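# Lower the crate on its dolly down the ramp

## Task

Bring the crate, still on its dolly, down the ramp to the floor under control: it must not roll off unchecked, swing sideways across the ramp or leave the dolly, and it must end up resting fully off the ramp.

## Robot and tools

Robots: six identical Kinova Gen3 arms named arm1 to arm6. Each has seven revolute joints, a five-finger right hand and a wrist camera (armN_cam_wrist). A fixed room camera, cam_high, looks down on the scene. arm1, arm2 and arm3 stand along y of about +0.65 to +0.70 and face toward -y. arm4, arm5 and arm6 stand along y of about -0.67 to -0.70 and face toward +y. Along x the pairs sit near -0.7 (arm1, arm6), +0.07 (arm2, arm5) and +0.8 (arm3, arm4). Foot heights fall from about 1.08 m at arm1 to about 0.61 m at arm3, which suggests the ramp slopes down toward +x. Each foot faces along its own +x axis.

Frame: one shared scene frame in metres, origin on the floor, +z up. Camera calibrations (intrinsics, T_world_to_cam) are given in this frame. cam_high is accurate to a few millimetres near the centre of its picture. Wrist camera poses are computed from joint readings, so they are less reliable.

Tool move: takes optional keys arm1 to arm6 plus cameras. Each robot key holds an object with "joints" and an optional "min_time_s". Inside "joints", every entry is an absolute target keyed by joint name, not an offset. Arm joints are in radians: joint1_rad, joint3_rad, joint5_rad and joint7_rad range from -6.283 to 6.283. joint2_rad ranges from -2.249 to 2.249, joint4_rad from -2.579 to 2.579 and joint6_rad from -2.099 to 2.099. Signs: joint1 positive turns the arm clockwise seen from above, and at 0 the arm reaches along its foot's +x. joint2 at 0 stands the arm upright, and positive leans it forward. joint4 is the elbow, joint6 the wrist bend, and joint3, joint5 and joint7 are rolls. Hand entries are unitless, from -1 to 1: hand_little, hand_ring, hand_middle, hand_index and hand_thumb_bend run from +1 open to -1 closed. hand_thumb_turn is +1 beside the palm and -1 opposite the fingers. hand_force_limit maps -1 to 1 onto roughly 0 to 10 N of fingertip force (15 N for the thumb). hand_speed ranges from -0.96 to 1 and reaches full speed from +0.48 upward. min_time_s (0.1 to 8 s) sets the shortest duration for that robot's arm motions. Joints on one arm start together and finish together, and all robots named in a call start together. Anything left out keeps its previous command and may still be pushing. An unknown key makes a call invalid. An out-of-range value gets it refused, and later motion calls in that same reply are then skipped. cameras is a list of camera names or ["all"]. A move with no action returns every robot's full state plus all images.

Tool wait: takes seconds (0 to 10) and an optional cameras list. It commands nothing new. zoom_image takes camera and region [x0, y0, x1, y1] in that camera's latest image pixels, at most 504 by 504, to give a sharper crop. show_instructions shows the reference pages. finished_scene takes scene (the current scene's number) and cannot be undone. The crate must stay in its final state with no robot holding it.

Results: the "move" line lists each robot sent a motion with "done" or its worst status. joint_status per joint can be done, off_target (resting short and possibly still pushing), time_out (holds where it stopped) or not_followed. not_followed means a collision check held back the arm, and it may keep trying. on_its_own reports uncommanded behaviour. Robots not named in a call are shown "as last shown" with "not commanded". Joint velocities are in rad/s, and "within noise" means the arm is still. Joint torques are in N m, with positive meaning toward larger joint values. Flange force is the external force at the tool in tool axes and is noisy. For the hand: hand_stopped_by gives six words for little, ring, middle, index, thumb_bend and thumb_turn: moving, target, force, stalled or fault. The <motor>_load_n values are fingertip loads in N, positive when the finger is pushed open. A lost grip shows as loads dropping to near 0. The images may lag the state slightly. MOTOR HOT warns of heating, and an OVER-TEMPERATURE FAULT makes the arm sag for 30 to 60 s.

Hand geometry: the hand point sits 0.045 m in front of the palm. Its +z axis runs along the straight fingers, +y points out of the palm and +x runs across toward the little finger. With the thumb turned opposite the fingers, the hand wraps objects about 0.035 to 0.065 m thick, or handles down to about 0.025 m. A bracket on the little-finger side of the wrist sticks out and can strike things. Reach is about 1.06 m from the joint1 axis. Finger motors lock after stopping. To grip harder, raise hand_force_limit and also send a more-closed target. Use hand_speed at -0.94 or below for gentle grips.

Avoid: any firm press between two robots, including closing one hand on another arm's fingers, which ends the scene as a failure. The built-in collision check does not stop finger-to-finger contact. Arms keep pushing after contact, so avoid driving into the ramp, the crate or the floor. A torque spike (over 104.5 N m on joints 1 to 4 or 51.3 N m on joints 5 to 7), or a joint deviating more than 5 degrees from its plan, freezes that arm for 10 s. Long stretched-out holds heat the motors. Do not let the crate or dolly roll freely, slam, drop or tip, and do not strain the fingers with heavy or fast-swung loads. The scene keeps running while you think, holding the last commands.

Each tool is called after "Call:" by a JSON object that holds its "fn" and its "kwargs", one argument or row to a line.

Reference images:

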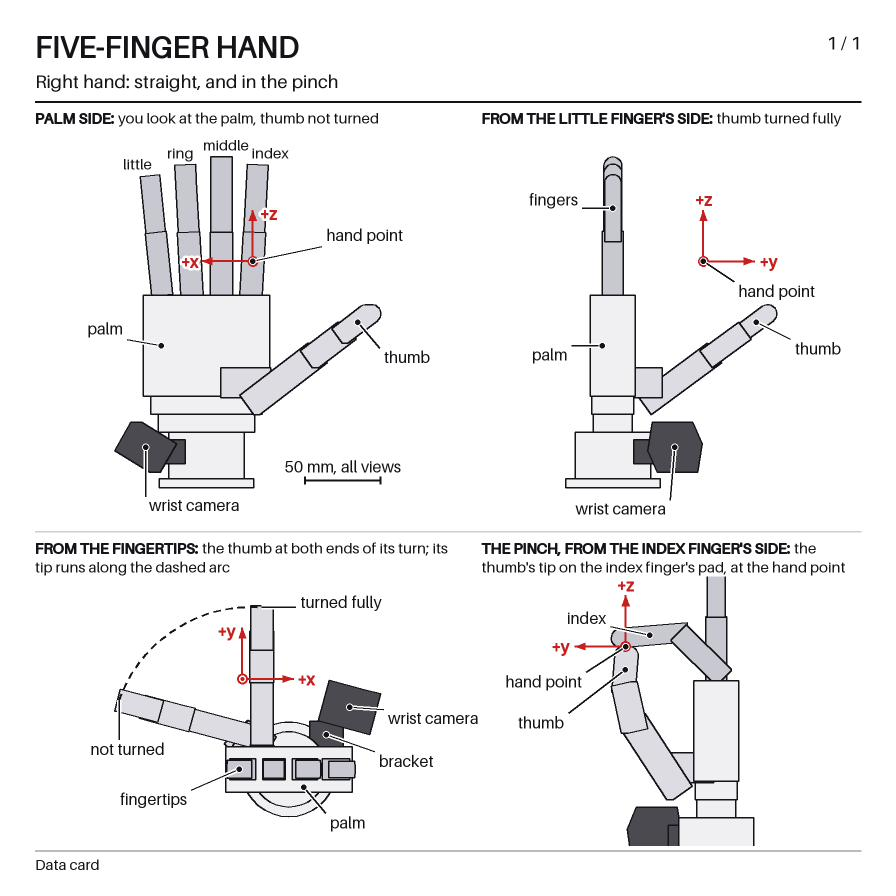

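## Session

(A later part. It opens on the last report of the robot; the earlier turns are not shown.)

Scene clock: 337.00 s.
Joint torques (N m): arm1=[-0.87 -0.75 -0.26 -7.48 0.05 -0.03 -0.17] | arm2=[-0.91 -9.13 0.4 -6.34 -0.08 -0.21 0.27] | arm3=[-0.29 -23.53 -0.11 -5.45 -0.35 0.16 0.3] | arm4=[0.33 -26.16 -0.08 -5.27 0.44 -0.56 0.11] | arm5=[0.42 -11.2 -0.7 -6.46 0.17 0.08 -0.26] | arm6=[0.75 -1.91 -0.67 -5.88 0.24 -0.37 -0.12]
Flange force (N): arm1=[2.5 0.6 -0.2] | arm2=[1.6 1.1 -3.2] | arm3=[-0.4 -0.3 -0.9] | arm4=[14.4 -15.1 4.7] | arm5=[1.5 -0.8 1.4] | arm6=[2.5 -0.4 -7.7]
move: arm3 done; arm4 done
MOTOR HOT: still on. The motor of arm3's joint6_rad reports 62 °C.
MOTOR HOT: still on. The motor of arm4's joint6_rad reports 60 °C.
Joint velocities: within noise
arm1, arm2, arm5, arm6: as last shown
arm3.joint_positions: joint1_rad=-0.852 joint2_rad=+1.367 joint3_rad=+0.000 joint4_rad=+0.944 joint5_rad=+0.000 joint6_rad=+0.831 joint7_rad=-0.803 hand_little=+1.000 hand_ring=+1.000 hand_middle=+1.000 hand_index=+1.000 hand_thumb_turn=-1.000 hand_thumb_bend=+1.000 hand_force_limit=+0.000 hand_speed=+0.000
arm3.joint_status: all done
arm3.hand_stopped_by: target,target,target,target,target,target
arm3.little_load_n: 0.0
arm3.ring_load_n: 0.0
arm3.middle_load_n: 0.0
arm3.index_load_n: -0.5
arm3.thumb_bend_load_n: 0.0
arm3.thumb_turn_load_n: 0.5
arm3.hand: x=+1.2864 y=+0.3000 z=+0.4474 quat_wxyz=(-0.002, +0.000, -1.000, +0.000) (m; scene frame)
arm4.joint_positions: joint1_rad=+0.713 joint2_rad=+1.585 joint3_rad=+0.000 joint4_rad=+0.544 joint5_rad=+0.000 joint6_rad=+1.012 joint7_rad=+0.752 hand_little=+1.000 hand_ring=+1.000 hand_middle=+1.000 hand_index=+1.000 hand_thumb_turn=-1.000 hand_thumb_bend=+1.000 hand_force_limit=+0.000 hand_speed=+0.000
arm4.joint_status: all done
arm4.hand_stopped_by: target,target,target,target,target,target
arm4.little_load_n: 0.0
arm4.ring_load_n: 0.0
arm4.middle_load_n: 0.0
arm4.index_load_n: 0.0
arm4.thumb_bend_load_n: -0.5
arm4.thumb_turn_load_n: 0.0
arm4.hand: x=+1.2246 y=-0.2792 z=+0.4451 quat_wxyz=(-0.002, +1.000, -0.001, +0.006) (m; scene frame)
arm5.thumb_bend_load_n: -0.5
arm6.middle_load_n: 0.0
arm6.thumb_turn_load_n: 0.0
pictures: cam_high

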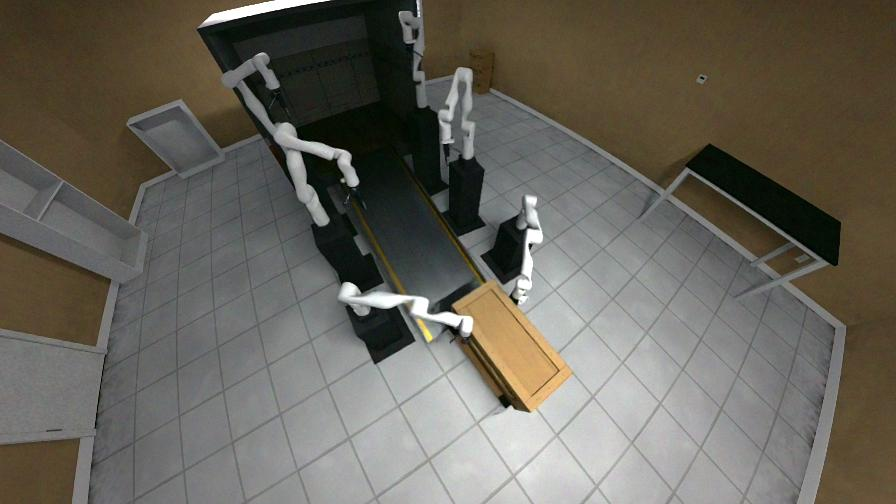

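Call:
{"fn": "move", "kwargs": {
  "arm3": {"joints":{"joint1_rad":-0.6,"joint2_rad":0.75,"joint4_rad":1.5,"joint6_rad":0.8916},"min_time_s":2.5},
  "arm4": {"joints":{"joint1_rad":0.5,"joint2_rad":0.75,"joint4_rad":1.5,"joint6_rad":0.8916},"min_time_s":2.5}
}}

Call:
{"fn": "move", "kwargs": {
  "arm3": {"joints":{"joint1_rad":-0.2899,"joint2_rad":0.75,"joint4_rad":1.5,"joint6_rad":0.8916,"joint7_rad":1.3293},"min_time_s":3},
  "arm4": {"joints":{"joint1_rad":0.1994,"joint2_rad":0.75,"joint4_rad":1.5,"joint6_rad":0.8916,"joint7_rad":-1.3319},"min_time_s":3},
  "cameras": ["cam_high","arm3_cam_wrist","arm4_cam_wrist"]
}}

Call:
{"fn": "zoom_image", "kwargs": {
  "camera": "cam_high",
  "region": [420, 250, 560, 390]
}}

Scene clock: 342.50 s.
Joint torques (N m): arm1=[-0.83 -0.71 -0.22 -7.46 0.06 0.01 -0.17] | arm2=[-0.9 -9.08 0.35 -6.33 -0.09 -0.2 0.24] | arm3=[-0.09 -18.31 -0.3 -5.79 -0.35 0.09 0.31] | arm4=[0.41 -19.59 -0.16 -4.72 0.43 -0.53 0.12] | arm5=[0.29 -11.36 -0.63 -6.41 0.08 0.08 -0.24] | arm6=[0.71 -1.91 -0.56 -5.84 0.22 -0.32 -0.13]
Flange force (N): arm1=[2.4 0.7 -0.2] | arm2=[1.7 1.1 -3.3] | arm3=[-0.6 0.2 -1.2] | arm4=[5.5 -6.5 -2.1] | arm5=[1.9 -1.0 1.5] | arm6=[2.4 -0.6 -7.7]
move: arm3 done; arm4 done
MOTOR HOT: still on. The motor of arm3's joint6_rad reports 61 °C.
MOTOR HOT: still on. The motor of arm4's joint6_rad reports 60 °C.
Joint velocities: within noise
arm1, arm2, arm5, arm6: as last shown
arm3.joint_positions: joint1_rad=-0.600 joint2_rad=+0.750 joint3_rad=+0.000 joint4_rad=+1.500 joint5_rad=+0.000 joint6_rad=+0.892 joint7_rad=-0.803 hand_little=+1.000 hand_ring=+1.000 hand_middle=+1.000 hand_index=+1.000 hand_thumb_turn=-1.000 hand_thumb_bend=+1.000 hand_force_limit=+0.000 hand_speed=+0.000
arm3.joint_status: all done
arm3.hand_stopped_by: target,target,target,target,target,target
arm3.little_load_n: 0.0
arm3.ring_load_n: 0.0
arm3.middle_load_n: 0.0
arm3.index_load_n: 0.0
arm3.thumb_bend_load_n: 0.0
arm3.thumb_turn_load_n: 0.0
arm3.hand: x=+1.1104 y=+0.2900 z=+0.6836 quat_wxyz=(-0.002, -0.125, -0.992, +0.000) (m; scene frame)
arm4.joint_positions: joint1_rad=+0.500 joint2_rad=+0.750 joint3_rad=+0.000 joint4_rad=+1.500 joint5_rad=+0.000 joint6_rad=+0.892 joint7_rad=+0.752 hand_little=+1.000 hand_ring=+1.000 hand_middle=+1.000 hand_index=+1.000 hand_thumb_turn=-1.000 hand_thumb_bend=+1.000 hand_force_limit=+0.000 hand_speed=+0.000
arm4.joint_status: all done
arm4.hand_stopped_by: target,target,target,target,target,target
arm4.little_load_n: 0.0
arm4.ring_load_n: 0.0
arm4.middle_load_n: 0.0
arm4.index_load_n: 0.0
arm4.thumb_bend_load_n: 0.0
arm4.thumb_turn_load_n: 0.0
arm4.hand: x=+1.0412 y=-0.3271 z=+0.7256 quat_wxyz=(-0.002, +0.994, +0.106, +0.006) (m; scene frame)
arm5.thumb_bend_load_n: 0.0
arm5.thumb_turn_load_n: 0.5
arm6.index_load_n: -0.5
pictures: none

Scene clock: 345.83 s.
Joint torques (N m): arm1=[-0.84 -0.76 -0.23 -7.52 0.05 0 -0.16] | arm2=[-0.88 -9.13 0.37 -6.37 -0.08 -0.2 0.25] | arm3=[-0.21 -18.3 -0.25 -5.69 -0.36 0.17 0.37] | arm4=[0.39 -19.68 -0.15 -4.79 0.43 -0.62 0.11] | arm5=[0.39 -11.29 -0.74 -6.53 0.18 0.07 -0.22] | arm6=[0.71 -1.94 -0.68 -5.9 0.23 -0.35 -0.12]
Flange force (N): arm1=[2.4 0.7 0.0] | arm2=[1.7 1.2 -3.1] | arm3=[0.3 -0.5 -1.2] | arm4=[-8.3 -1.8 -2.1] | arm5=[1.5 -0.8 1.6] | arm6=[2.6 -0.4 -7.5]
move: arm3 done; arm4 done
MOTOR HOT: still on. The motor of arm3's joint6_rad reports 61 °C.
MOTOR HOT: still on. The motor of arm4's joint6_rad reports 59 °C.
Joint velocities: within noise
arm1, arm2, arm5, arm6: as last shown
arm2.thumb_turn_load_n: -0.5
arm3.joint_positions: joint1_rad=-0.290 joint2_rad=+0.750 joint3_rad=+0.000 joint4_rad=+1.500 joint5_rad=+0.000 joint6_rad=+0.892 joint7_rad=+1.329 hand_little=+1.000 hand_ring=+1.000 hand_middle=+1.000 hand_index=+1.000 hand_thumb_turn=-1.000 hand_thumb_bend=+1.000 hand_force_limit=+0.000 hand_speed=+0.000
arm3.joint_status: all done
arm3.hand_stopped_by: target,target,target,target,target,target
arm3.little_load_n: 0.0
arm3.ring_load_n: 0.0
arm3.middle_load_n: 0.0
arm3.index_load_n: 0.0
arm3.thumb_bend_load_n: 0.0
arm3.thumb_turn_load_n: 0.0
arm3.hand: x=+0.8511 y=+0.2137 z=+0.6826 quat_wxyz=(-0.001, +0.707, -0.707, +0.001) (m; scene frame)
arm4.joint_positions: joint1_rad=+0.199 joint2_rad=+0.750 joint3_rad=+0.000 joint4_rad=+1.500 joint5_rad=+0.000 joint6_rad=+0.892 joint7_rad=-1.332 hand_little=+1.000 hand_ring=+1.000 hand_middle=+1.000 hand_index=+1.000 hand_thumb_turn=-1.000 hand_thumb_bend=+1.000 hand_force_limit=+0.000 hand_speed=+0.000
arm4.joint_status: all done
arm4.hand_stopped_by: target,target,target,target,target,target
arm4.little_load_n: 0.0
arm4.ring_load_n: 0.0
arm4.middle_load_n: 0.0
arm4.index_load_n: 0.0
arm4.thumb_bend_load_n: 0.0
arm4.thumb_turn_load_n: 0.0
arm4.hand: x=+0.8542 y=-0.1635 z=+0.7241 quat_wxyz=(-0.006, +0.707, -0.707, +0.003) (m; scene frame)
arm5.thumb_turn_load_n: 0.0
arm6.index_load_n: 0.0
pictures: arm3_cam_wrist, arm4_cam_wrist, cam_high
camera_calibration:
arm3_cam_wrist: T_world_to_cam=[[-0.968713, -0.245446, 0.0367553, 0.852346], [-0.195541, 0.846027, 0.495985, -0.349719], [-0.152833, 0.473281, -0.867553, 0.732893], [0, 0, 0, 1]] pos_world=[0.869305, 0.158212, 0.777951]
arm4_cam_wrist: T_world_to_cam=[[-0.948359, -0.317174, -0.00401001, 0.75201], [-0.272284, 0.807521, 0.523231, -0.0133928], [-0.162717, 0.497303, -0.852181, 0.954206], [0, 0, 0, 1]] pos_world=[0.864794, -0.225196, 0.823179]

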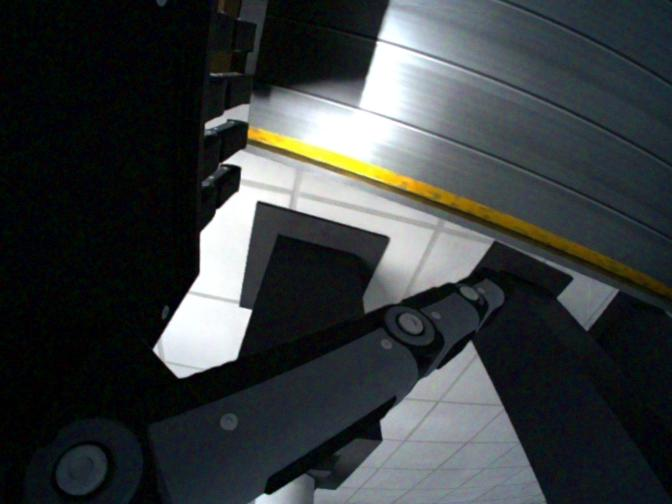

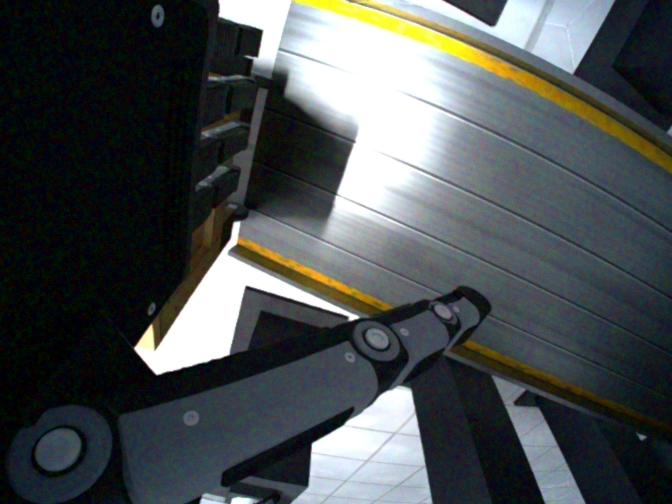

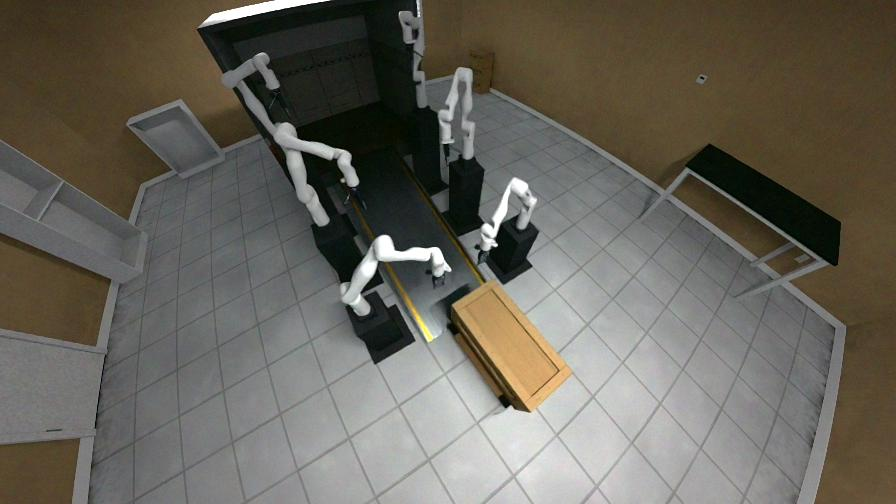

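Scaled by 3.600 from the camera's 896x504 image, which has a finer 1280x720 frame.

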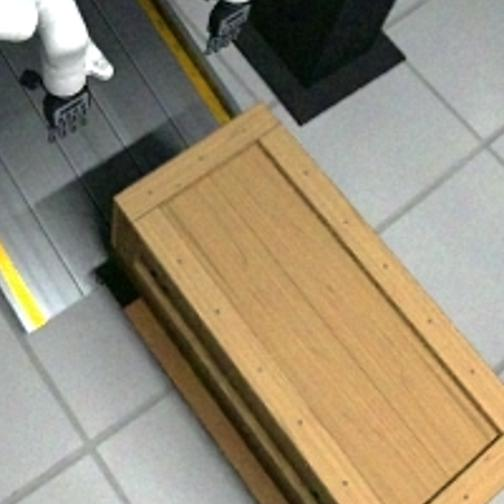

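Call:
{"fn": "move", "kwargs": {
  "arm3": {"joints":{"joint1_rad":-0.2899,"joint2_rad":1.2525,"joint4_rad":1.2536,"joint6_rad":0.6355,"joint7_rad":1.3293},"min_time_s":2.5},
  "arm4": {"joints":{"joint1_rad":0.1994,"joint2_rad":1.3123,"joint4_rad":1.3029,"joint6_rad":0.5263,"joint7_rad":-1.3319},"min_time_s":2.5},
  "cameras": ["cam_high"]
}}

Call:
{"fn": "zoom_image", "kwargs": {
  "camera": "cam_high",
  "region": [420, 250, 560, 390]
}}

Scene clock: 349.00 s.
Joint torques (N m): arm1=[-0.87 -0.75 -0.21 -7.48 0.06 0.01 -0.15] | arm2=[-0.87 -9.09 0.36 -6.35 -0.05 -0.22 0.26] | arm3=[-0.24 -21.78 -0.09 -4.31 -0.34 0.16 0.29] | arm4=[0.43 -22.87 -0.04 -2.51 0.42 -0.62 0.1] | arm5=[0.41 -11.31 -0.74 -6.55 0.12 0.03 -0.28] | arm6=[0.77 -1.95 -0.62 -5.92 0.18 -0.3 -0.08]
Flange force (N): arm1=[2.4 0.7 -0.1] | arm2=[1.7 1.2 -3.3] | arm3=[0.2 -0.2 -1.1] | arm4=[-9.4 -1.9 2.3] | arm5=[1.6 -0.7 1.5] | arm6=[2.4 -0.6 -7.4]
move: arm3 done; arm4 done
MOTOR HOT: still on. The motor of arm3's joint6_rad reports 60 °C.
MOTOR HOT: still on. The motor of arm4's joint6_rad reports 59 °C.
Joint velocities: within noise
arm1, arm2, arm5, arm6: as last shown
arm2.thumb_turn_load_n: 0.0
arm3.joint_positions: joint1_rad=-0.290 joint2_rad=+1.252 joint3_rad=+0.000 joint4_rad=+1.254 joint5_rad=+0.000 joint6_rad=+0.635 joint7_rad=+1.329 hand_little=+1.000 hand_ring=+1.000 hand_middle=+1.000 hand_index=+1.000 hand_thumb_turn=-1.000 hand_thumb_bend=+1.000 hand_force_limit=+0.000 hand_speed=+0.000
arm3.joint_status: all done
arm3.hand_stopped_by: target,target,target,target,target,target
arm3.little_load_n: 0.0
arm3.ring_load_n: 0.0
arm3.middle_load_n: 0.0
arm3.index_load_n: 0.0
arm3.thumb_bend_load_n: 0.0
arm3.thumb_turn_load_n: 0.0
arm3.hand: x=+0.8652 y=+0.1604 z=+0.4509 quat_wxyz=(-0.001, +0.707, -0.707, +0.001) (m; scene frame)
arm4.joint_positions: joint1_rad=+0.199 joint2_rad=+1.312 joint3_rad=+0.000 joint4_rad=+1.303 joint5_rad=+0.000 joint6_rad=+0.526 joint7_rad=-1.332 hand_little=+1.000 hand_ring=+1.000 hand_middle=+1.000 hand_index=+1.000 hand_thumb_turn=-1.000 hand_thumb_bend=+1.000 hand_force_limit=+0.000 hand_speed=+0.000
arm4.joint_status: all done
arm4.hand_stopped_by: target,target,target,target,target,target
arm4.little_load_n: 0.0
arm4.ring_load_n: 0.0
arm4.middle_load_n: 0.0
arm4.index_load_n: 0.0
arm4.thumb_bend_load_n: -0.5
arm4.thumb_turn_load_n: 0.0
arm4.hand: x=+0.8653 y=-0.1299 z=+0.4498 quat_wxyz=(-0.006, +0.707, -0.707, +0.002) (m; scene frame)
pictures: cam_high

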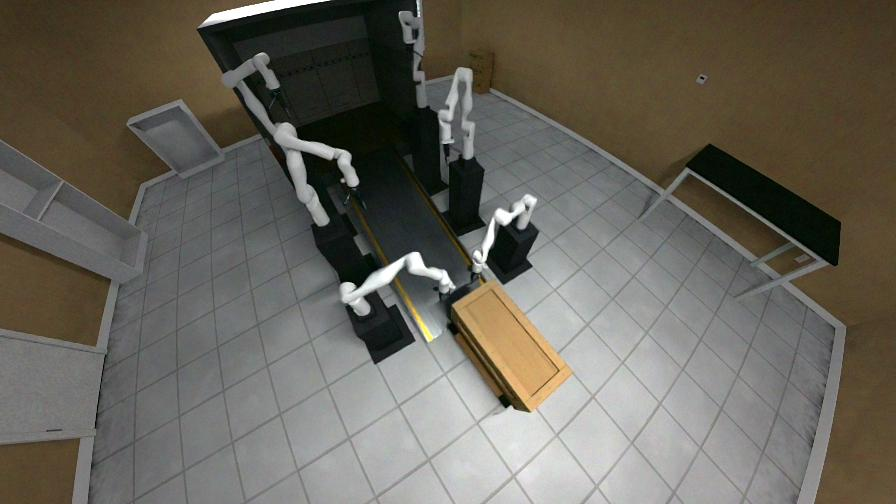

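Scaled by 3.600 from the camera's 896x504 image, which has a finer 1280x720 frame.

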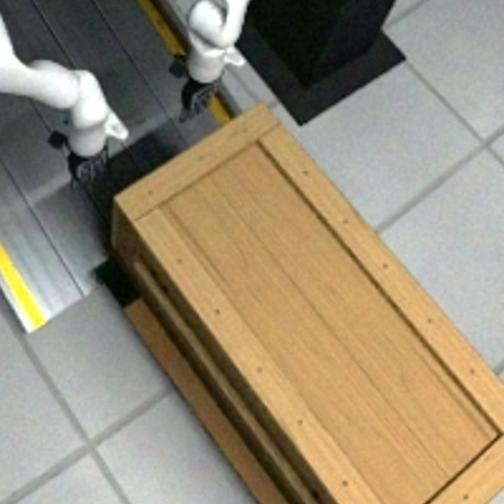

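Call:
{"fn": "move", "kwargs": {
  "arm3": {"joints":{"joint1_rad":-0.3710,"joint2_rad":1.2851,"joint4_rad":1.1896,"joint6_rad":0.6669,"joint7_rad":1.2482},"min_time_s":2},
  "arm4": {"joints":{"joint1_rad":0.2831,"joint2_rad":1.3493,"joint4_rad":1.2203,"joint6_rad":0.5720,"joint7_rad":-1.2482},"min_time_s":2}
}}

Call:
{"fn": "move", "kwargs": {
  "arm3": {"joints":{"joint1_rad":-0.4634,"joint2_rad":1.3342,"joint4_rad":1.0820,"joint6_rad":0.7254,"joint7_rad":1.1558},"min_time_s":3},
  "arm4": {"joints":{"joint1_rad":0.3774,"joint2_rad":1.4040,"joint4_rad":1.0899,"joint6_rad":0.6477,"joint7_rad":-1.1539},"min_time_s":3},
  "cameras": ["cam_high"]
}}

Call:
{"fn": "zoom_image", "kwargs": {
  "camera": "cam_high",
  "region": [420, 250, 600, 430]
}}

Scene clock: 352.03 s.
Joint torques (N m): arm1=[-0.85 -0.73 -0.23 -7.5 0.07 -0.01 -0.15] | arm2=[-0.92 -9.12 0.37 -6.35 -0.05 -0.2 0.28] | arm3=[-0.23 -22.08 -0.09 -4.48 -0.33 0.2 0.35] | arm4=[0.42 -23.34 -0.05 -2.84 0.4 -0.61 0.08] | arm5=[0.37 -11.3 -0.74 -6.41 0.14 0.08 -0.26] | arm6=[0.76 -1.93 -0.6 -5.91 0.2 -0.31 -0.08]
Flange force (N): arm1=[2.4 0.8 -0.1] | arm2=[1.7 1.1 -3.2] | arm3=[0.1 -0.3 -1.1] | arm4=[-9.6 -2.9 2.5] | arm5=[1.8 -0.9 1.4] | arm6=[2.3 -0.6 -7.4]
move: arm3 done; arm4 done
MOTOR HOT: still on. The motor of arm3's joint6_rad reports 60 °C.
MOTOR HOT: still on. The motor of arm4's joint6_rad reports 59 °C.
Joint velocities: within noise
arm1.joint_positions: joint1_rad=-0.750 joint2_rad=-0.300 joint3_rad=+0.000 joint4_rad=+1.600 joint5_rad=+0.000 joint6_rad=+1.840 joint7_rad=-0.918 hand_little=+1.000 hand_ring=+1.000 hand_middle=+1.000 hand_index=+1.000 hand_thumb_turn=-1.000 hand_thumb_bend=+1.000 hand_force_limit=+0.000 hand_speed=+0.000
arm1.joint_status: not commanded
arm1.hand_stopped_by: target,target,target,target,target,target
arm1.little_load_n: 0.0
arm1.ring_load_n: 0.0
arm1.middle_load_n: 0.0
arm1.index_load_n: 0.0
arm1.thumb_bend_load_n: 0.0
arm1.thumb_turn_load_n: 0.0
arm1.hand: x=-0.5523 y=+0.5685 z=+1.5274 quat_wxyz=(-0.007, -0.047, -0.999, +0.004) (m; scene frame)
arm2.joint_positions: joint1_rad=-0.600 joint2_rad=+0.200 joint3_rad=+0.000 joint4_rad=+2.000 joint5_rad=+0.000 joint6_rad=+0.942 joint7_rad=-0.861 hand_little=+1.000 hand_ring=+1.000 hand_middle=+1.000 hand_index=+1.000 hand_thumb_turn=-1.000 hand_thumb_bend=+1.000 hand_force_limit=+0.000 hand_speed=+0.000
arm2.joint_status: not commanded
arm2.hand_stopped_by: target,target,target,target,target,target
arm2.little_load_n: 0.0
arm2.ring_load_n: 0.0
arm2.middle_load_n: 0.0
arm2.index_load_n: 0.0
arm2.thumb_bend_load_n: 0.0
arm2.thumb_turn_load_n: 0.0
arm2.hand: x=+0.2508 y=+0.3907 z=+1.0707 quat_wxyz=(-0.006, -0.194, -0.981, -0.006) (m; scene frame)
arm3.joint_positions: joint1_rad=-0.371 joint2_rad=+1.285 joint3_rad=+0.000 joint4_rad=+1.190 joint5_rad=+0.000 joint6_rad=+0.667 joint7_rad=+1.248 hand_little=+1.000 hand_ring=+1.000 hand_middle=+1.000 hand_index=+1.000 hand_thumb_turn=-1.000 hand_thumb_bend=+1.000 hand_force_limit=+0.000 hand_speed=+0.000
arm3.joint_status: all done
arm3.hand_stopped_by: target,target,target,target,target,target
arm3.little_load_n: 0.0
arm3.ring_load_n: 0.0
arm3.middle_load_n: 0.0
arm3.index_load_n: 0.0
arm3.thumb_bend_load_n: 0.0
arm3.thumb_turn_load_n: 0.0
arm3.hand: x=+0.9152 y=+0.1604 z=+0.4440 quat_wxyz=(-0.001, +0.707, -0.707, +0.001) (m; scene frame)
arm4.joint_positions: joint1_rad=+0.283 joint2_rad=+1.349 joint3_rad=+0.000 joint4_rad=+1.220 joint5_rad=+0.000 joint6_rad=+0.572 joint7_rad=-1.248 hand_little=+1.000 hand_ring=+1.000 hand_middle=+1.000 hand_index=+1.000 hand_thumb_turn=-1.000 hand_thumb_bend=+1.000 hand_force_limit=+0.000 hand_speed=+0.000
arm4.joint_status: all done
arm4.hand_stopped_by: target,target,target,target,target,target
arm4.little_load_n: 0.0
arm4.ring_load_n: 0.0
arm4.middle_load_n: 0.0
arm4.index_load_n: 0.0
arm4.thumb_bend_load_n: 0.0
arm4.thumb_turn_load_n: 0.0
arm4.hand: x=+0.9153 y=-0.1299 z=+0.4427 quat_wxyz=(-0.006, +0.707, -0.707, +0.003) (m; scene frame)
arm5: as last shown
arm5.middle_load_n: 0.5
arm6.joint_positions: joint1_rad=+0.650 joint2_rad=-0.300 joint3_rad=+0.000 joint4_rad=+1.600 joint5_rad=+0.000 joint6_rad=+1.840 joint7_rad=+0.734 hand_little=+1.000 hand_ring=+1.000 hand_middle=+1.000 hand_index=+1.000 hand_thumb_turn=-1.000 hand_thumb_bend=+1.000 hand_force_limit=+0.000 hand_speed=+0.000
arm6.joint_status: not commanded
arm6.hand_stopped_by: target,target,target,target,target,target
arm6.little_load_n: 0.0
arm6.ring_load_n: 0.0
arm6.middle_load_n: 0.0
arm6.index_load_n: 0.0
arm6.thumb_bend_load_n: 0.0
arm6.thumb_turn_load_n: 0.0
arm6.hand: x=-0.5453 y=-0.6163 z=+1.4646 quat_wxyz=(-0.004, +0.999, +0.048, +0.002) (m; scene frame)
pictures: none

Scene clock: 355.33 s.
Joint torques (N m): arm1=[-0.84 -0.76 -0.18 -7.48 0.07 0 -0.16] | arm2=[-0.86 -9.16 0.39 -6.32 -0.09 -0.19 0.26] | arm3=[-1.73 -22.64 -1.44 -5.24 -0.67 -0.17 0.41] | arm4=[0.49 -16.32 -0.4 -1.1 0.27 -0.77 0.1] | arm5=[0.41 -11.34 -0.78 -6.42 0.16 0.06 -0.29] | arm6=[0.78 -1.89 -0.75 -5.78 0.24 -0.36 -0.12]
Flange force (N): arm1=[2.3 0.8 -0.1] | arm2=[1.5 1.1 -3.1] | arm3=[0.2 2.1 -2.0] | arm4=[-9.9 -3.9 -10.3] | arm5=[1.9 -1.0 1.5] | arm6=[2.8 -0.3 -8.0]
move: arm3 done; arm4 done
MOTOR HOT: still on. The motor of arm3's joint6_rad reports 59 °C.
MOTOR HOT: still on. The motor of arm4's joint6_rad reports 58 °C.
Joint velocities: within noise
arm1, arm2, arm5, arm6: as last shown
arm3.joint_positions: joint1_rad=-0.463 joint2_rad=+1.334 joint3_rad=+0.000 joint4_rad=+1.082 joint5_rad=+0.000 joint6_rad=+0.725 joint7_rad=+1.156 hand_little=+1.000 hand_ring=+1.000 hand_middle=+1.000 hand_index=+1.000 hand_thumb_turn=-1.000 hand_thumb_bend=+1.000 hand_force_limit=+0.000 hand_speed=+0.000
arm3.joint_status: all done
arm3.hand_stopped_by: target,target,target,target,target,target
arm3.little_load_n: 0.0
arm3.ring_load_n: 0.0
arm3.middle_load_n: 0.0
arm3.index_load_n: 0.0
arm3.thumb_bend_load_n: -0.5
arm3.thumb_turn_load_n: 0.0
arm3.hand: x=+0.9755 y=+0.1605 z=+0.4361 quat_wxyz=(-0.001, +0.707, -0.707, +0.001) (m; scene frame)
arm4.joint_positions: joint1_rad=+0.377 joint2_rad=+1.404 joint3_rad=+0.000 joint4_rad=+1.090 joint5_rad=+0.000 joint6_rad=+0.648 joint7_rad=-1.154 hand_little=+1.000 hand_ring=+1.000 hand_middle=+1.000 hand_index=+1.000 hand_thumb_turn=-1.000 hand_thumb_bend=+1.000 hand_force_limit=+0.000 hand_speed=+0.000
arm4.joint_status: all done
arm4.hand_stopped_by: target,target,target,target,target,target
arm4.little_load_n: 0.0
arm4.ring_load_n: 0.0
arm4.middle_load_n: 0.0
arm4.index_load_n: 0.0
arm4.thumb_bend_load_n: 0.0
arm4.thumb_turn_load_n: 0.0
arm4.hand: x=+0.9753 y=-0.1300 z=+0.4345 quat_wxyz=(-0.006, +0.707, -0.707, +0.003) (m; scene frame)
arm5.middle_load_n: 0.0
pictures: cam_high

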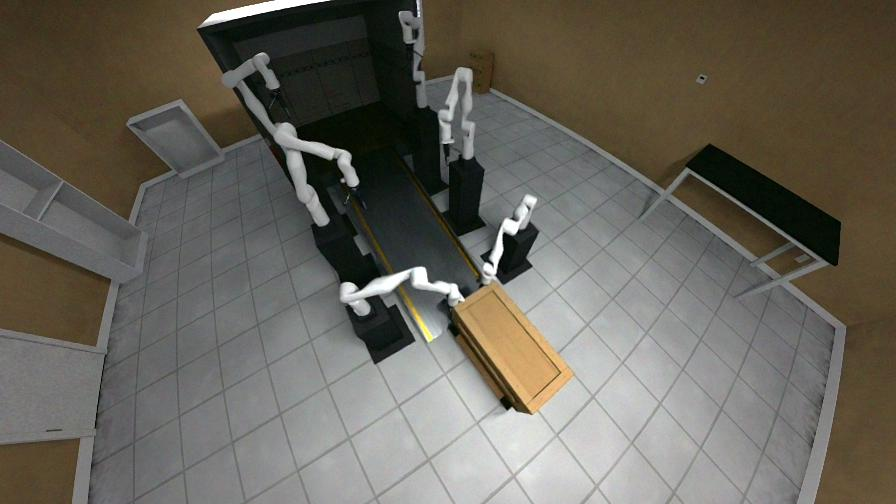

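Scaled by 2.800 from the camera's 896x504 image, which has a finer 1280x720 frame.

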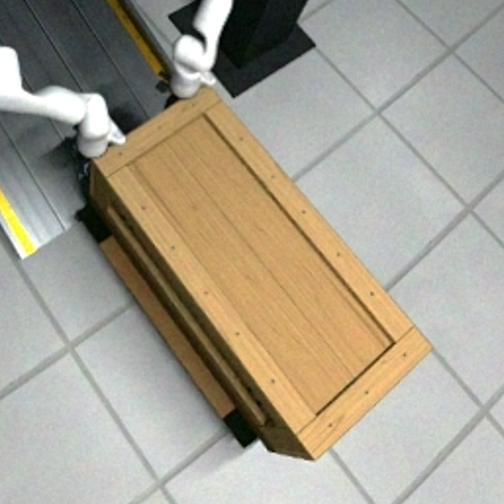

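Call:
{"fn": "move", "kwargs": {
  "arm3": {"joints":{"joint1_rad":-0.5890,"joint2_rad":1.4141,"joint4_rad":0.8567,"joint6_rad":0.8708,"joint7_rad":1.0302},"min_time_s":4},
  "arm4": {"joints":{"joint1_rad":0.5049,"joint2_rad":1.4934,"joint4_rad":0.8279,"joint6_rad":0.8203,"joint7_rad":-1.0264},"min_time_s":4},
  "cameras": ["cam_high"]
}}

Call:
{"fn": "zoom_image", "kwargs": {
  "camera": "cam_high",
  "region": [420, 250, 620, 450]
}}

Scene clock: 359.90 s.
Joint torques (N m): arm1=[-0.85 -0.76 -0.2 -7.54 0.05 -0.02 -0.16] | arm2=[-0.86 -9.14 0.37 -6.32 -0.08 -0.21 0.25] | arm3=[-0.59 -23.86 -0.45 -5.53 -0.43 0.05 0.29] | arm4=[1.94 -15.99 0.49 0.25 0.47 0.27 0.02] | arm5=[0.41 -11.36 -0.78 -6.55 0.14 0.08 -0.27] | arm6=[0.75 -1.92 -0.65 -5.83 0.24 -0.34 -0.1]
Flange force (N): arm1=[2.4 0.8 0.0] | arm2=[1.6 1.1 -3.2] | arm3=[1.6 -0.5 -0.9] | arm4=[-17.6 -8.1 -8.0] | arm5=[1.6 -0.8 1.8] | arm6=[2.5 -0.6 -7.8]
move: arm3 done; arm4 done
MOTOR HOT: still on. The motor of arm3's joint6_rad reports 59 °C.
MOTOR HOT: still on. The motor of arm4's joint6_rad reports 58 °C.
Joint velocities: within noise
arm1, arm2, arm5, arm6: as last shown
arm1.index_load_n: -0.5
arm2.index_load_n: -0.5
arm3.joint_positions: joint1_rad=-0.589 joint2_rad=+1.414 joint3_rad=+0.000 joint4_rad=+0.857 joint5_rad=+0.000 joint6_rad=+0.871 joint7_rad=+1.030 hand_little=+1.000 hand_ring=+1.000 hand_middle=+1.000 hand_index=+1.000 hand_thumb_turn=-1.000 hand_thumb_bend=+1.000 hand_force_limit=+0.000 hand_speed=+0.000
arm3.joint_status: all done
arm3.hand_stopped_by: target,target,target,target,target,target
arm3.little_load_n: 0.0
arm3.ring_load_n: 0.0
arm3.middle_load_n: 0.0
arm3.index_load_n: 0.0
arm3.thumb_bend_load_n: 0.0
arm3.thumb_turn_load_n: 0.0
arm3.hand: x=+1.0655 y=+0.1605 z=+0.4362 quat_wxyz=(-0.001, +0.707, -0.707, +0.001) (m; scene frame)
arm4.joint_positions: joint1_rad=+0.505 joint2_rad=+1.493 joint3_rad=+0.000 joint4_rad=+0.828 joint5_rad=+0.000 joint6_rad=+0.820 joint7_rad=-1.026 hand_little=+1.000 hand_ring=+1.000 hand_middle=+1.000 hand_index=+1.000 hand_thumb_turn=-1.000 hand_thumb_bend=+1.000 hand_force_limit=+0.000 hand_speed=+0.000
arm4.joint_status: all done
arm4.hand_stopped_by: target,target,target,target,target,target
arm4.little_load_n: 0.0
arm4.ring_load_n: 0.0
arm4.middle_load_n: 0.0
arm4.index_load_n: 0.0
arm4.thumb_bend_load_n: 0.0
arm4.thumb_turn_load_n: 0.0
arm4.hand: x=+1.0653 y=-0.1302 z=+0.4345 quat_wxyz=(-0.006, +0.707, -0.707, +0.003) (m; scene frame)
arm6.little_load_n: 0.5
arm6.middle_load_n: 0.5
pictures: cam_high

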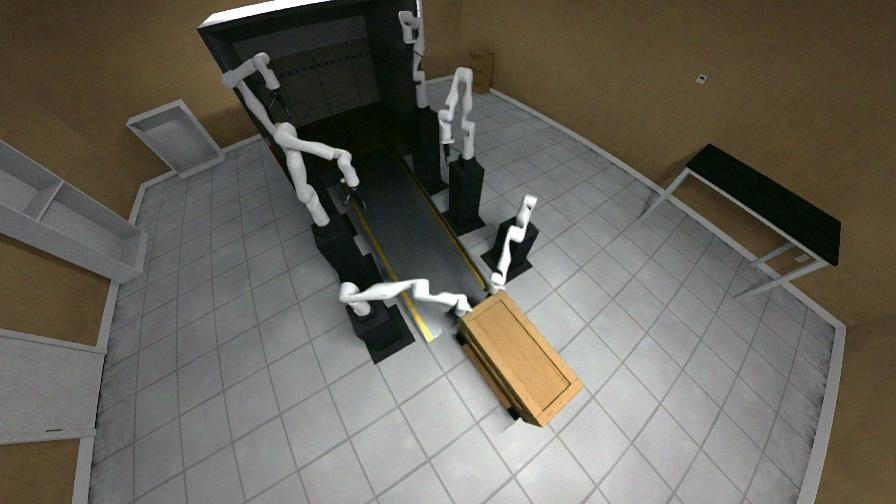

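Scaled by 2.520 from the camera's 896x504 image, which has a finer 1280x720 frame.

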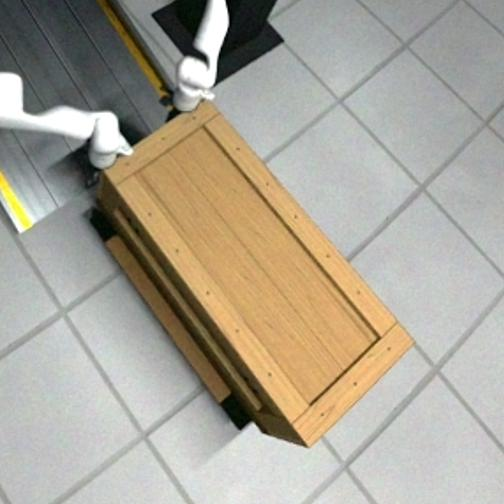

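Call:
{"fn": "move", "kwargs": {
  "arm3": {"joints":{"joint1_rad":-0.6520,"joint2_rad":1.4845,"joint4_rad":0.6697,"joint6_rad":0.9874,"joint7_rad":0.9672},"min_time_s":2.2},
  "arm4": {"joints":{"joint1_rad":0.5680,"joint2_rad":1.5756,"joint4_rad":0.6063,"joint6_rad":0.9597,"joint7_rad":-0.9633},"min_time_s":2.2}
}}

Call:
{"fn": "move", "kwargs": {
  "arm3": {"joints":{"joint1_rad":-0.7042,"joint2_rad":1.5871,"joint4_rad":0.4110,"joint6_rad":1.1436,"joint7_rad":0.9150},"min_time_s":2.2},
  "arm4": {"joints":{"joint1_rad":0.6205,"joint2_rad":1.7174,"joint4_rad":0.2500,"joint6_rad":1.1742,"joint7_rad":-0.9108},"min_time_s":2.2},
  "cameras": ["cam_high"]
}}

Call:
{"fn": "zoom_image", "kwargs": {
  "camera": "cam_high",
  "region": [420, 260, 620, 460]
}}

Scene clock: 362.80 s.
Joint torques (N m): arm1=[-0.89 -0.78 -0.24 -7.48 0.06 0 -0.14] | arm2=[-0.93 -9.13 0.34 -6.37 -0.08 -0.2 0.25] | arm3=[-1.39 -24.66 -0.87 -6.41 -0.73 0 0.39] | arm4=[1.78 -16.11 0.21 0.04 0.44 0.43 -0.01] | arm5=[0.35 -11.16 -0.73 -6.4 0.15 0.07 -0.26] | arm6=[0.76 -1.99 -0.68 -5.86 0.25 -0.29 -0.1]
Flange force (N): arm1=[2.3 0.6 -0.2] | arm2=[1.8 1.1 -3.1] | arm3=[0.6 1.2 -1.1] | arm4=[-21.7 -13.2 -6.8] | arm5=[1.6 -0.7 1.2] | arm6=[2.7 -0.6 -7.6]
move: arm3 done; arm4 done
MOTOR HOT: still on. The motor of arm3's joint6_rad reports 58 °C.
MOTOR HOT: still on. The motor of arm4's joint6_rad reports 58 °C.
Joint velocities: within noise
arm1, arm2, arm6: as last shown
arm1.index_load_n: 0.0
arm2.index_load_n: 0.0
arm3.joint_positions: joint1_rad=-0.652 joint2_rad=+1.485 joint3_rad=+0.000 joint4_rad=+0.670 joint5_rad=+0.000 joint6_rad=+0.987 joint7_rad=+0.967 hand_little=+1.000 hand_ring=+1.000 hand_middle=+1.000 hand_index=+1.000 hand_thumb_turn=-1.000 hand_thumb_bend=+1.000 hand_force_limit=+0.000 hand_speed=+0.000
arm3.joint_status: all done
arm3.hand_stopped_by: target,target,target,target,target,target
arm3.little_load_n: 0.0
arm3.ring_load_n: 0.0
arm3.middle_load_n: 0.0
arm3.index_load_n: 0.0
arm3.thumb_bend_load_n: 0.0
arm3.thumb_turn_load_n: 0.0
arm3.hand: x=+1.1156 y=+0.1606 z=+0.4363 quat_wxyz=(-0.001, +0.707, -0.707, +0.001) (m; scene frame)
arm4.joint_positions: joint1_rad=+0.568 joint2_rad=+1.576 joint3_rad=+0.000 joint4_rad=+0.606 joint5_rad=+0.000 joint6_rad=+0.960 joint7_rad=-0.963 hand_little=+1.000 hand_ring=+1.000 hand_middle=+1.000 hand_index=+1.000 hand_thumb_turn=-1.000 hand_thumb_bend=+1.000 hand_force_limit=+0.000 hand_speed=+0.000
arm4.joint_status: all done
arm4.hand_stopped_by: target,target,target,target,target,target
arm4.little_load_n: 0.0
arm4.ring_load_n: 0.0
arm4.middle_load_n: 0.0
arm4.index_load_n: 0.0
arm4.thumb_bend_load_n: 0.0
arm4.thumb_turn_load_n: 0.0
arm4.hand: x=+1.1153 y=-0.1303 z=+0.4345 quat_wxyz=(-0.006, +0.707, -0.707, +0.003) (m; scene frame)
arm5.joint_positions: joint1_rad=+0.400 joint2_rad=+0.200 joint3_rad=+0.000 joint4_rad=+2.000 joint5_rad=+0.000 joint6_rad=+0.942 joint7_rad=+0.744 hand_little=+1.000 hand_ring=+1.000 hand_middle=+1.000 hand_index=+1.000 hand_thumb_turn=-1.000 hand_thumb_bend=+1.000 hand_force_limit=+0.000 hand_speed=+0.000
arm5.joint_status: not commanded
arm5.hand_stopped_by: target,target,target,target,target,target
arm5.little_load_n: 0.0
arm5.ring_load_n: 0.0
arm5.middle_load_n: 0.0
arm5.index_load_n: 0.0
arm5.thumb_bend_load_n: 0.0
arm5.thumb_turn_load_n: 0.0
arm5.hand: x=+0.2462 y=-0.4496 z=+1.0577 quat_wxyz=(+0.003, +0.991, +0.132, -0.007) (m; scene frame)
arm6.little_load_n: 0.0
arm6.middle_load_n: 0.0
pictures: none

Scene clock: 365.30 s.
Joint torques (N m): arm1=[-0.86 -0.76 -0.22 -7.53 0.06 0.01 -0.16] | arm2=[-0.87 -9.14 0.36 -6.31 -0.1 -0.19 0.24] | arm3=[-0.23 -25.25 -0.09 -6.66 -0.36 0.21 0.41] | arm4=[3.22 -15.74 0.53 -0.3 0.85 0.56 -0.03] | arm5=[0.46 -11.29 -0.7 -6.56 0.14 0.08 -0.26] | arm6=[0.69 -1.91 -0.61 -5.83 0.25 -0.32 -0.12]
Flange force (N): arm1=[2.4 0.7 0.1] | arm2=[1.6 1.0 -3.2] | arm3=no reading | arm4=no reading | arm5=[1.3 -0.8 1.7] | arm6=[2.5 -0.6 -7.7]
move: arm3 done; arm4 done
MOTOR HOT: still on. The motor of arm3's joint6_rad reports 58 °C.
MOTOR HOT: cleared for the motors of arm4.
Joint velocities: within noise
arm1, arm2, arm5, arm6: as last shown
arm3.joint_positions: joint1_rad=-0.704 joint2_rad=+1.587 joint3_rad=+0.000 joint4_rad=+0.411 joint5_rad=+0.000 joint6_rad=+1.144 joint7_rad=+0.915 hand_little=+1.000 hand_ring=+1.000 hand_middle=+1.000 hand_index=+1.000 hand_thumb_turn=-1.000 hand_thumb_bend=+1.000 hand_force_limit=+0.000 hand_speed=+0.000
arm3.joint_status: all done
arm3.hand_stopped_by: target,target,target,target,target,target
arm3.little_load_n: 0.0
arm3.ring_load_n: 0.0
arm3.middle_load_n: 0.0
arm3.index_load_n: 0.0
arm3.thumb_bend_load_n: 0.0
arm3.thumb_turn_load_n: 0.0
arm3.hand: x=+1.1605 y=+0.1605 z=+0.4363 quat_wxyz=(-0.001, +0.707, -0.707, +0.001) (m; scene frame)
arm4.joint_positions: joint1_rad=+0.621 joint2_rad=+1.717 joint3_rad=+0.000 joint4_rad=+0.250 joint5_rad=+0.000 joint6_rad=+1.174 joint7_rad=-0.911 hand_little=+1.000 hand_ring=+1.000 hand_middle=+1.000 hand_index=+1.000 hand_thumb_turn=-1.000 hand_thumb_bend=+1.000 hand_force_limit=+0.000 hand_speed=+0.000
arm4.joint_status: all done
arm4.hand_stopped_by: target,target,target,target,target,target
arm4.little_load_n: 0.0
arm4.ring_load_n: 0.0
arm4.middle_load_n: 0.0
arm4.index_load_n: 0.0
arm4.thumb_bend_load_n: 0.0
arm4.thumb_turn_load_n: -0.5
arm4.hand: x=+1.1604 y=-0.1303 z=+0.4345 quat_wxyz=(-0.006, +0.707, -0.707, +0.003) (m; scene frame)
arm6.thumb_turn_load_n: 0.5
pictures: cam_high

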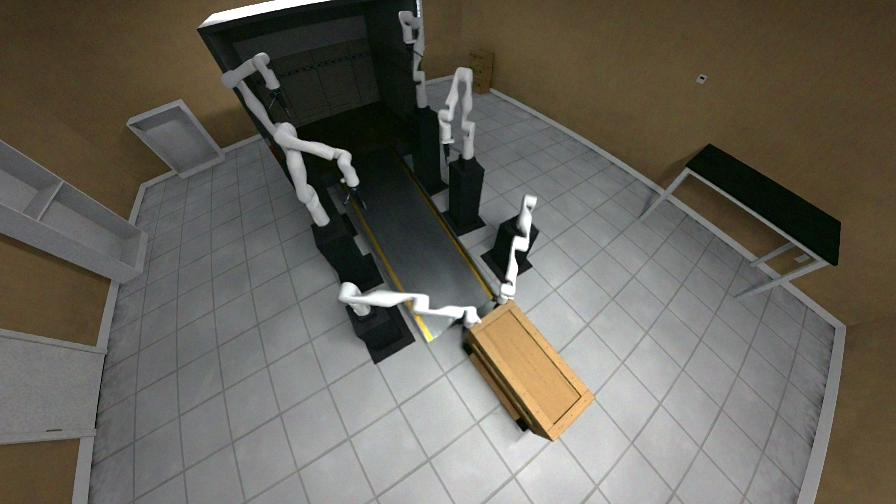

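Scaled by 2.520 from the camera's 896x504 image, which has a finer 1280x720 frame.

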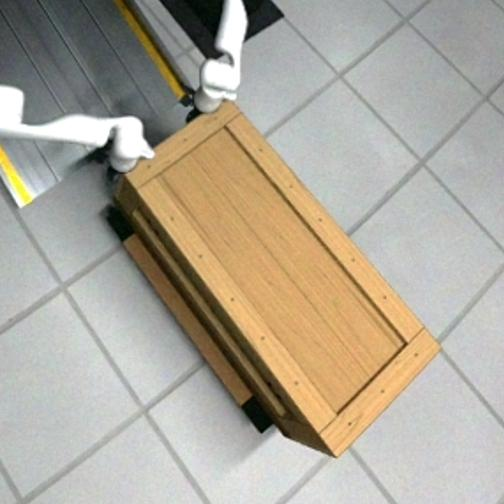

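Call:
{"fn": "move", "kwargs": {
  "arm3": {"joints": {"joint1_rad": -0.6520, "joint2_rad": 1.4845, "joint4_rad": 0.6697, "joint6_rad": 0.9874, "joint7_rad": 0.9672}, "min_time_s": 2.2},
  "arm4": {"joints": {"joint1_rad": 0.5680, "joint2_rad": 1.5756, "joint4_rad": 0.6063, "joint6_rad": 0.9597, "joint7_rad": -0.9633}, "min_time_s": 2.2}
}}

Call:
{"fn": "move", "kwargs": {
  "arm3": {"joints": {"joint1_rad": -0.45, "joint2_rad": 0.6, "joint4_rad": 1.5, "joint6_rad": 1.0416}, "min_time_s": 3},
  "arm4": {"joints": {"joint1_rad": 0.40, "joint2_rad": 0.6, "joint4_rad": 1.5, "joint6_rad": 1.0416}, "min_time_s": 3},
  "cameras": ["cam_high"]
}}

Call:
{"fn": "zoom_image", "kwargs": {
  "camera": "cam_high",
  "region": [420, 260, 620, 460]
}}

Scene clock: 368.50 s.
Joint torques (N m): arm1=[-0.84 -0.72 -0.21 -7.5 0.05 0 -0.16] | arm2=[-0.85 -9.14 0.35 -6.32 -0.08 -0.2 0.25] | arm3=[-0.14 -24.6 -0.15 -6.15 -0.34 0.23 0.29] | arm4=[-0.6 -15.6 -1.04 -2.17 -0.01 -1.46 0.21] | arm5=[0.35 -11.31 -0.78 -6.48 0.13 0.12 -0.18] | arm6=[0.77 -1.92 -0.63 -5.81 0.27 -0.33 -0.1]
Flange force (N): arm1=[2.4 0.8 -0.1] | arm2=[1.5 1.1 -3.2] | arm3=[0.4 -0.7 -0.7] | arm4=[-11.0 -9.2 -13.3] | arm5=[1.5 -0.9 1.7] | arm6=[2.5 -0.6 -7.8]
move: arm3 done; arm4 done
MOTOR HOT: still on. The motor of arm3's joint6_rad reports 58 °C.
Joint velocities: within noise
arm1, arm2, arm5, arm6: as last shown
arm3.joint_positions: joint1_rad=-0.652 joint2_rad=+1.485 joint3_rad=+0.000 joint4_rad=+0.670 joint5_rad=+0.000 joint6_rad=+0.987 joint7_rad=+0.967 hand_little=+1.000 hand_ring=+1.000 hand_middle=+1.000 hand_index=+1.000 hand_thumb_turn=-1.000 hand_thumb_bend=+1.000 hand_force_limit=+0.000 hand_speed=+0.000
arm3.joint_status: all done
arm3.hand_stopped_by: target,target,target,target,target,target
arm3.little_load_n: 0.0
arm3.ring_load_n: 0.0
arm3.middle_load_n: 0.0
arm3.index_load_n: 0.0
arm3.thumb_bend_load_n: 0.0
arm3.thumb_turn_load_n: 0.0
arm3.hand: x=+1.1156 y=+0.1606 z=+0.4363 quat_wxyz=(-0.001, +0.707, -0.707, +0.001) (m; scene frame)
arm4.joint_positions: joint1_rad=+0.568 joint2_rad=+1.576 joint3_rad=+0.000 joint4_rad=+0.606 joint5_rad=+0.000 joint6_rad=+0.960 joint7_rad=-0.963 hand_little=+1.000 hand_ring=+1.000 hand_middle=+1.000 hand_index=+1.000 hand_thumb_turn=-1.000 hand_thumb_bend=+1.000 hand_force_limit=+0.000 hand_speed=+0.000
arm4.joint_status: all done
arm4.hand_stopped_by: target,target,target,target,target,target
arm4.little_load_n: 0.0
arm4.ring_load_n: 0.0
arm4.middle_load_n: 0.0
arm4.index_load_n: 0.0
arm4.thumb_bend_load_n: 0.0
arm4.thumb_turn_load_n: 0.0
arm4.hand: x=+1.1152 y=-0.1302 z=+0.4345 quat_wxyz=(-0.006, +0.707, -0.707, +0.002) (m; scene frame)
arm6.thumb_turn_load_n: 0.0
pictures: none

Scene clock: 371.80 s.
Joint torques (N m): arm1=[-0.86 -0.77 -0.23 -7.52 0.06 0.01 -0.16] | arm2=[-0.88 -9.14 0.35 -6.35 -0.08 -0.22 0.26] | arm3=[-0.14 -16.78 -0.28 -6.4 -0.32 0.19 0.32] | arm4=[0.33 -18.12 -0.22 -5.45 0.4 -0.62 0.13] | arm5=[0.42 -11.29 -0.69 -6.46 0.08 0.07 -0.27] | arm6=[0.7 -2 -0.61 -5.86 0.24 -0.34 -0.13]
Flange force (N): arm1=[2.4 0.7 0.0] | arm2=[1.6 1.1 -3.2] | arm3=[-0.1 -0.5 -1.1] | arm4=[-6.9 -4.6 -3.4] | arm5=[1.6 -0.9 1.5] | arm6=[2.6 -0.7 -7.7]
move: arm3 done; arm4 done
MOTOR HOT: cleared for the motors of arm3.
Joint velocities: within noise
arm1, arm2, arm5, arm6: as last shown
arm1.thumb_bend_load_n: -0.5
arm3.joint_positions: joint1_rad=-0.450 joint2_rad=+0.600 joint3_rad=+0.000 joint4_rad=+1.500 joint5_rad=+0.000 joint6_rad=+1.042 joint7_rad=+0.967 hand_little=+1.000 hand_ring=+1.000 hand_middle=+1.000 hand_index=+1.000 hand_thumb_turn=-1.000 hand_thumb_bend=+1.000 hand_force_limit=+0.000 hand_speed=+0.000
arm3.joint_status: all done
arm3.hand_stopped_by: target,target,target,target,target,target
arm3.little_load_n: 0.0
arm3.ring_load_n: -0.5
arm3.middle_load_n: 0.0
arm3.index_load_n: 0.0
arm3.thumb_bend_load_n: 0.0
arm3.thumb_turn_load_n: 0.0
arm3.hand: x=+0.9312 y=+0.2690 z=+0.7611 quat_wxyz=(-0.002, +0.633, -0.775, +0.001) (m; scene frame)
arm4.joint_positions: joint1_rad=+0.400 joint2_rad=+0.600 joint3_rad=+0.000 joint4_rad=+1.500 joint5_rad=+0.000 joint6_rad=+1.042 joint7_rad=-0.963 hand_little=+1.000 hand_ring=+1.000 hand_middle=+1.000 hand_index=+1.000 hand_thumb_turn=-1.000 hand_thumb_bend=+1.000 hand_force_limit=+0.000 hand_speed=+0.000
arm4.joint_status: all done
arm4.hand_stopped_by: target,target,target,target,target,target
arm4.little_load_n: 0.0
arm4.ring_load_n: 0.0
arm4.middle_load_n: 0.0
arm4.index_load_n: 0.0
arm4.thumb_bend_load_n: 0.0
arm4.thumb_turn_load_n: 0.0
arm4.hand: x=+0.9381 y=-0.2349 z=+0.8030 quat_wxyz=(-0.005, +0.764, -0.646, +0.003) (m; scene frame)
pictures: cam_high

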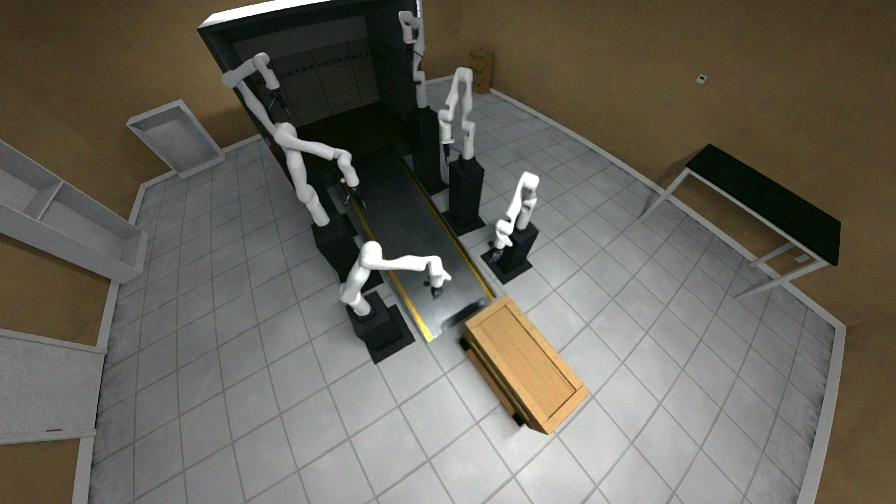

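Scaled by 2.520 from the camera's 896x504 image, which has a finer 1280x720 frame.

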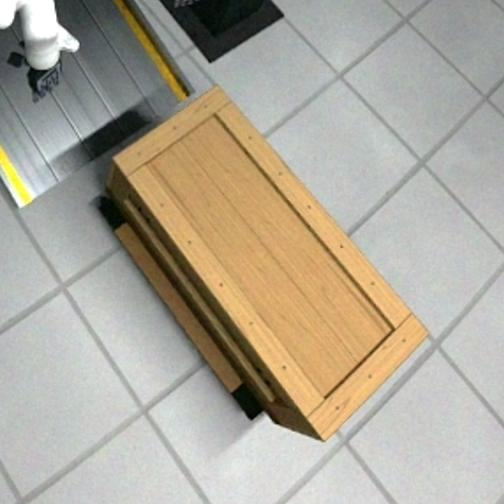

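Call:
{"fn": "finished_scene", "kwargs": {
  "scene": 2
}}

The scene is finished: the task was done.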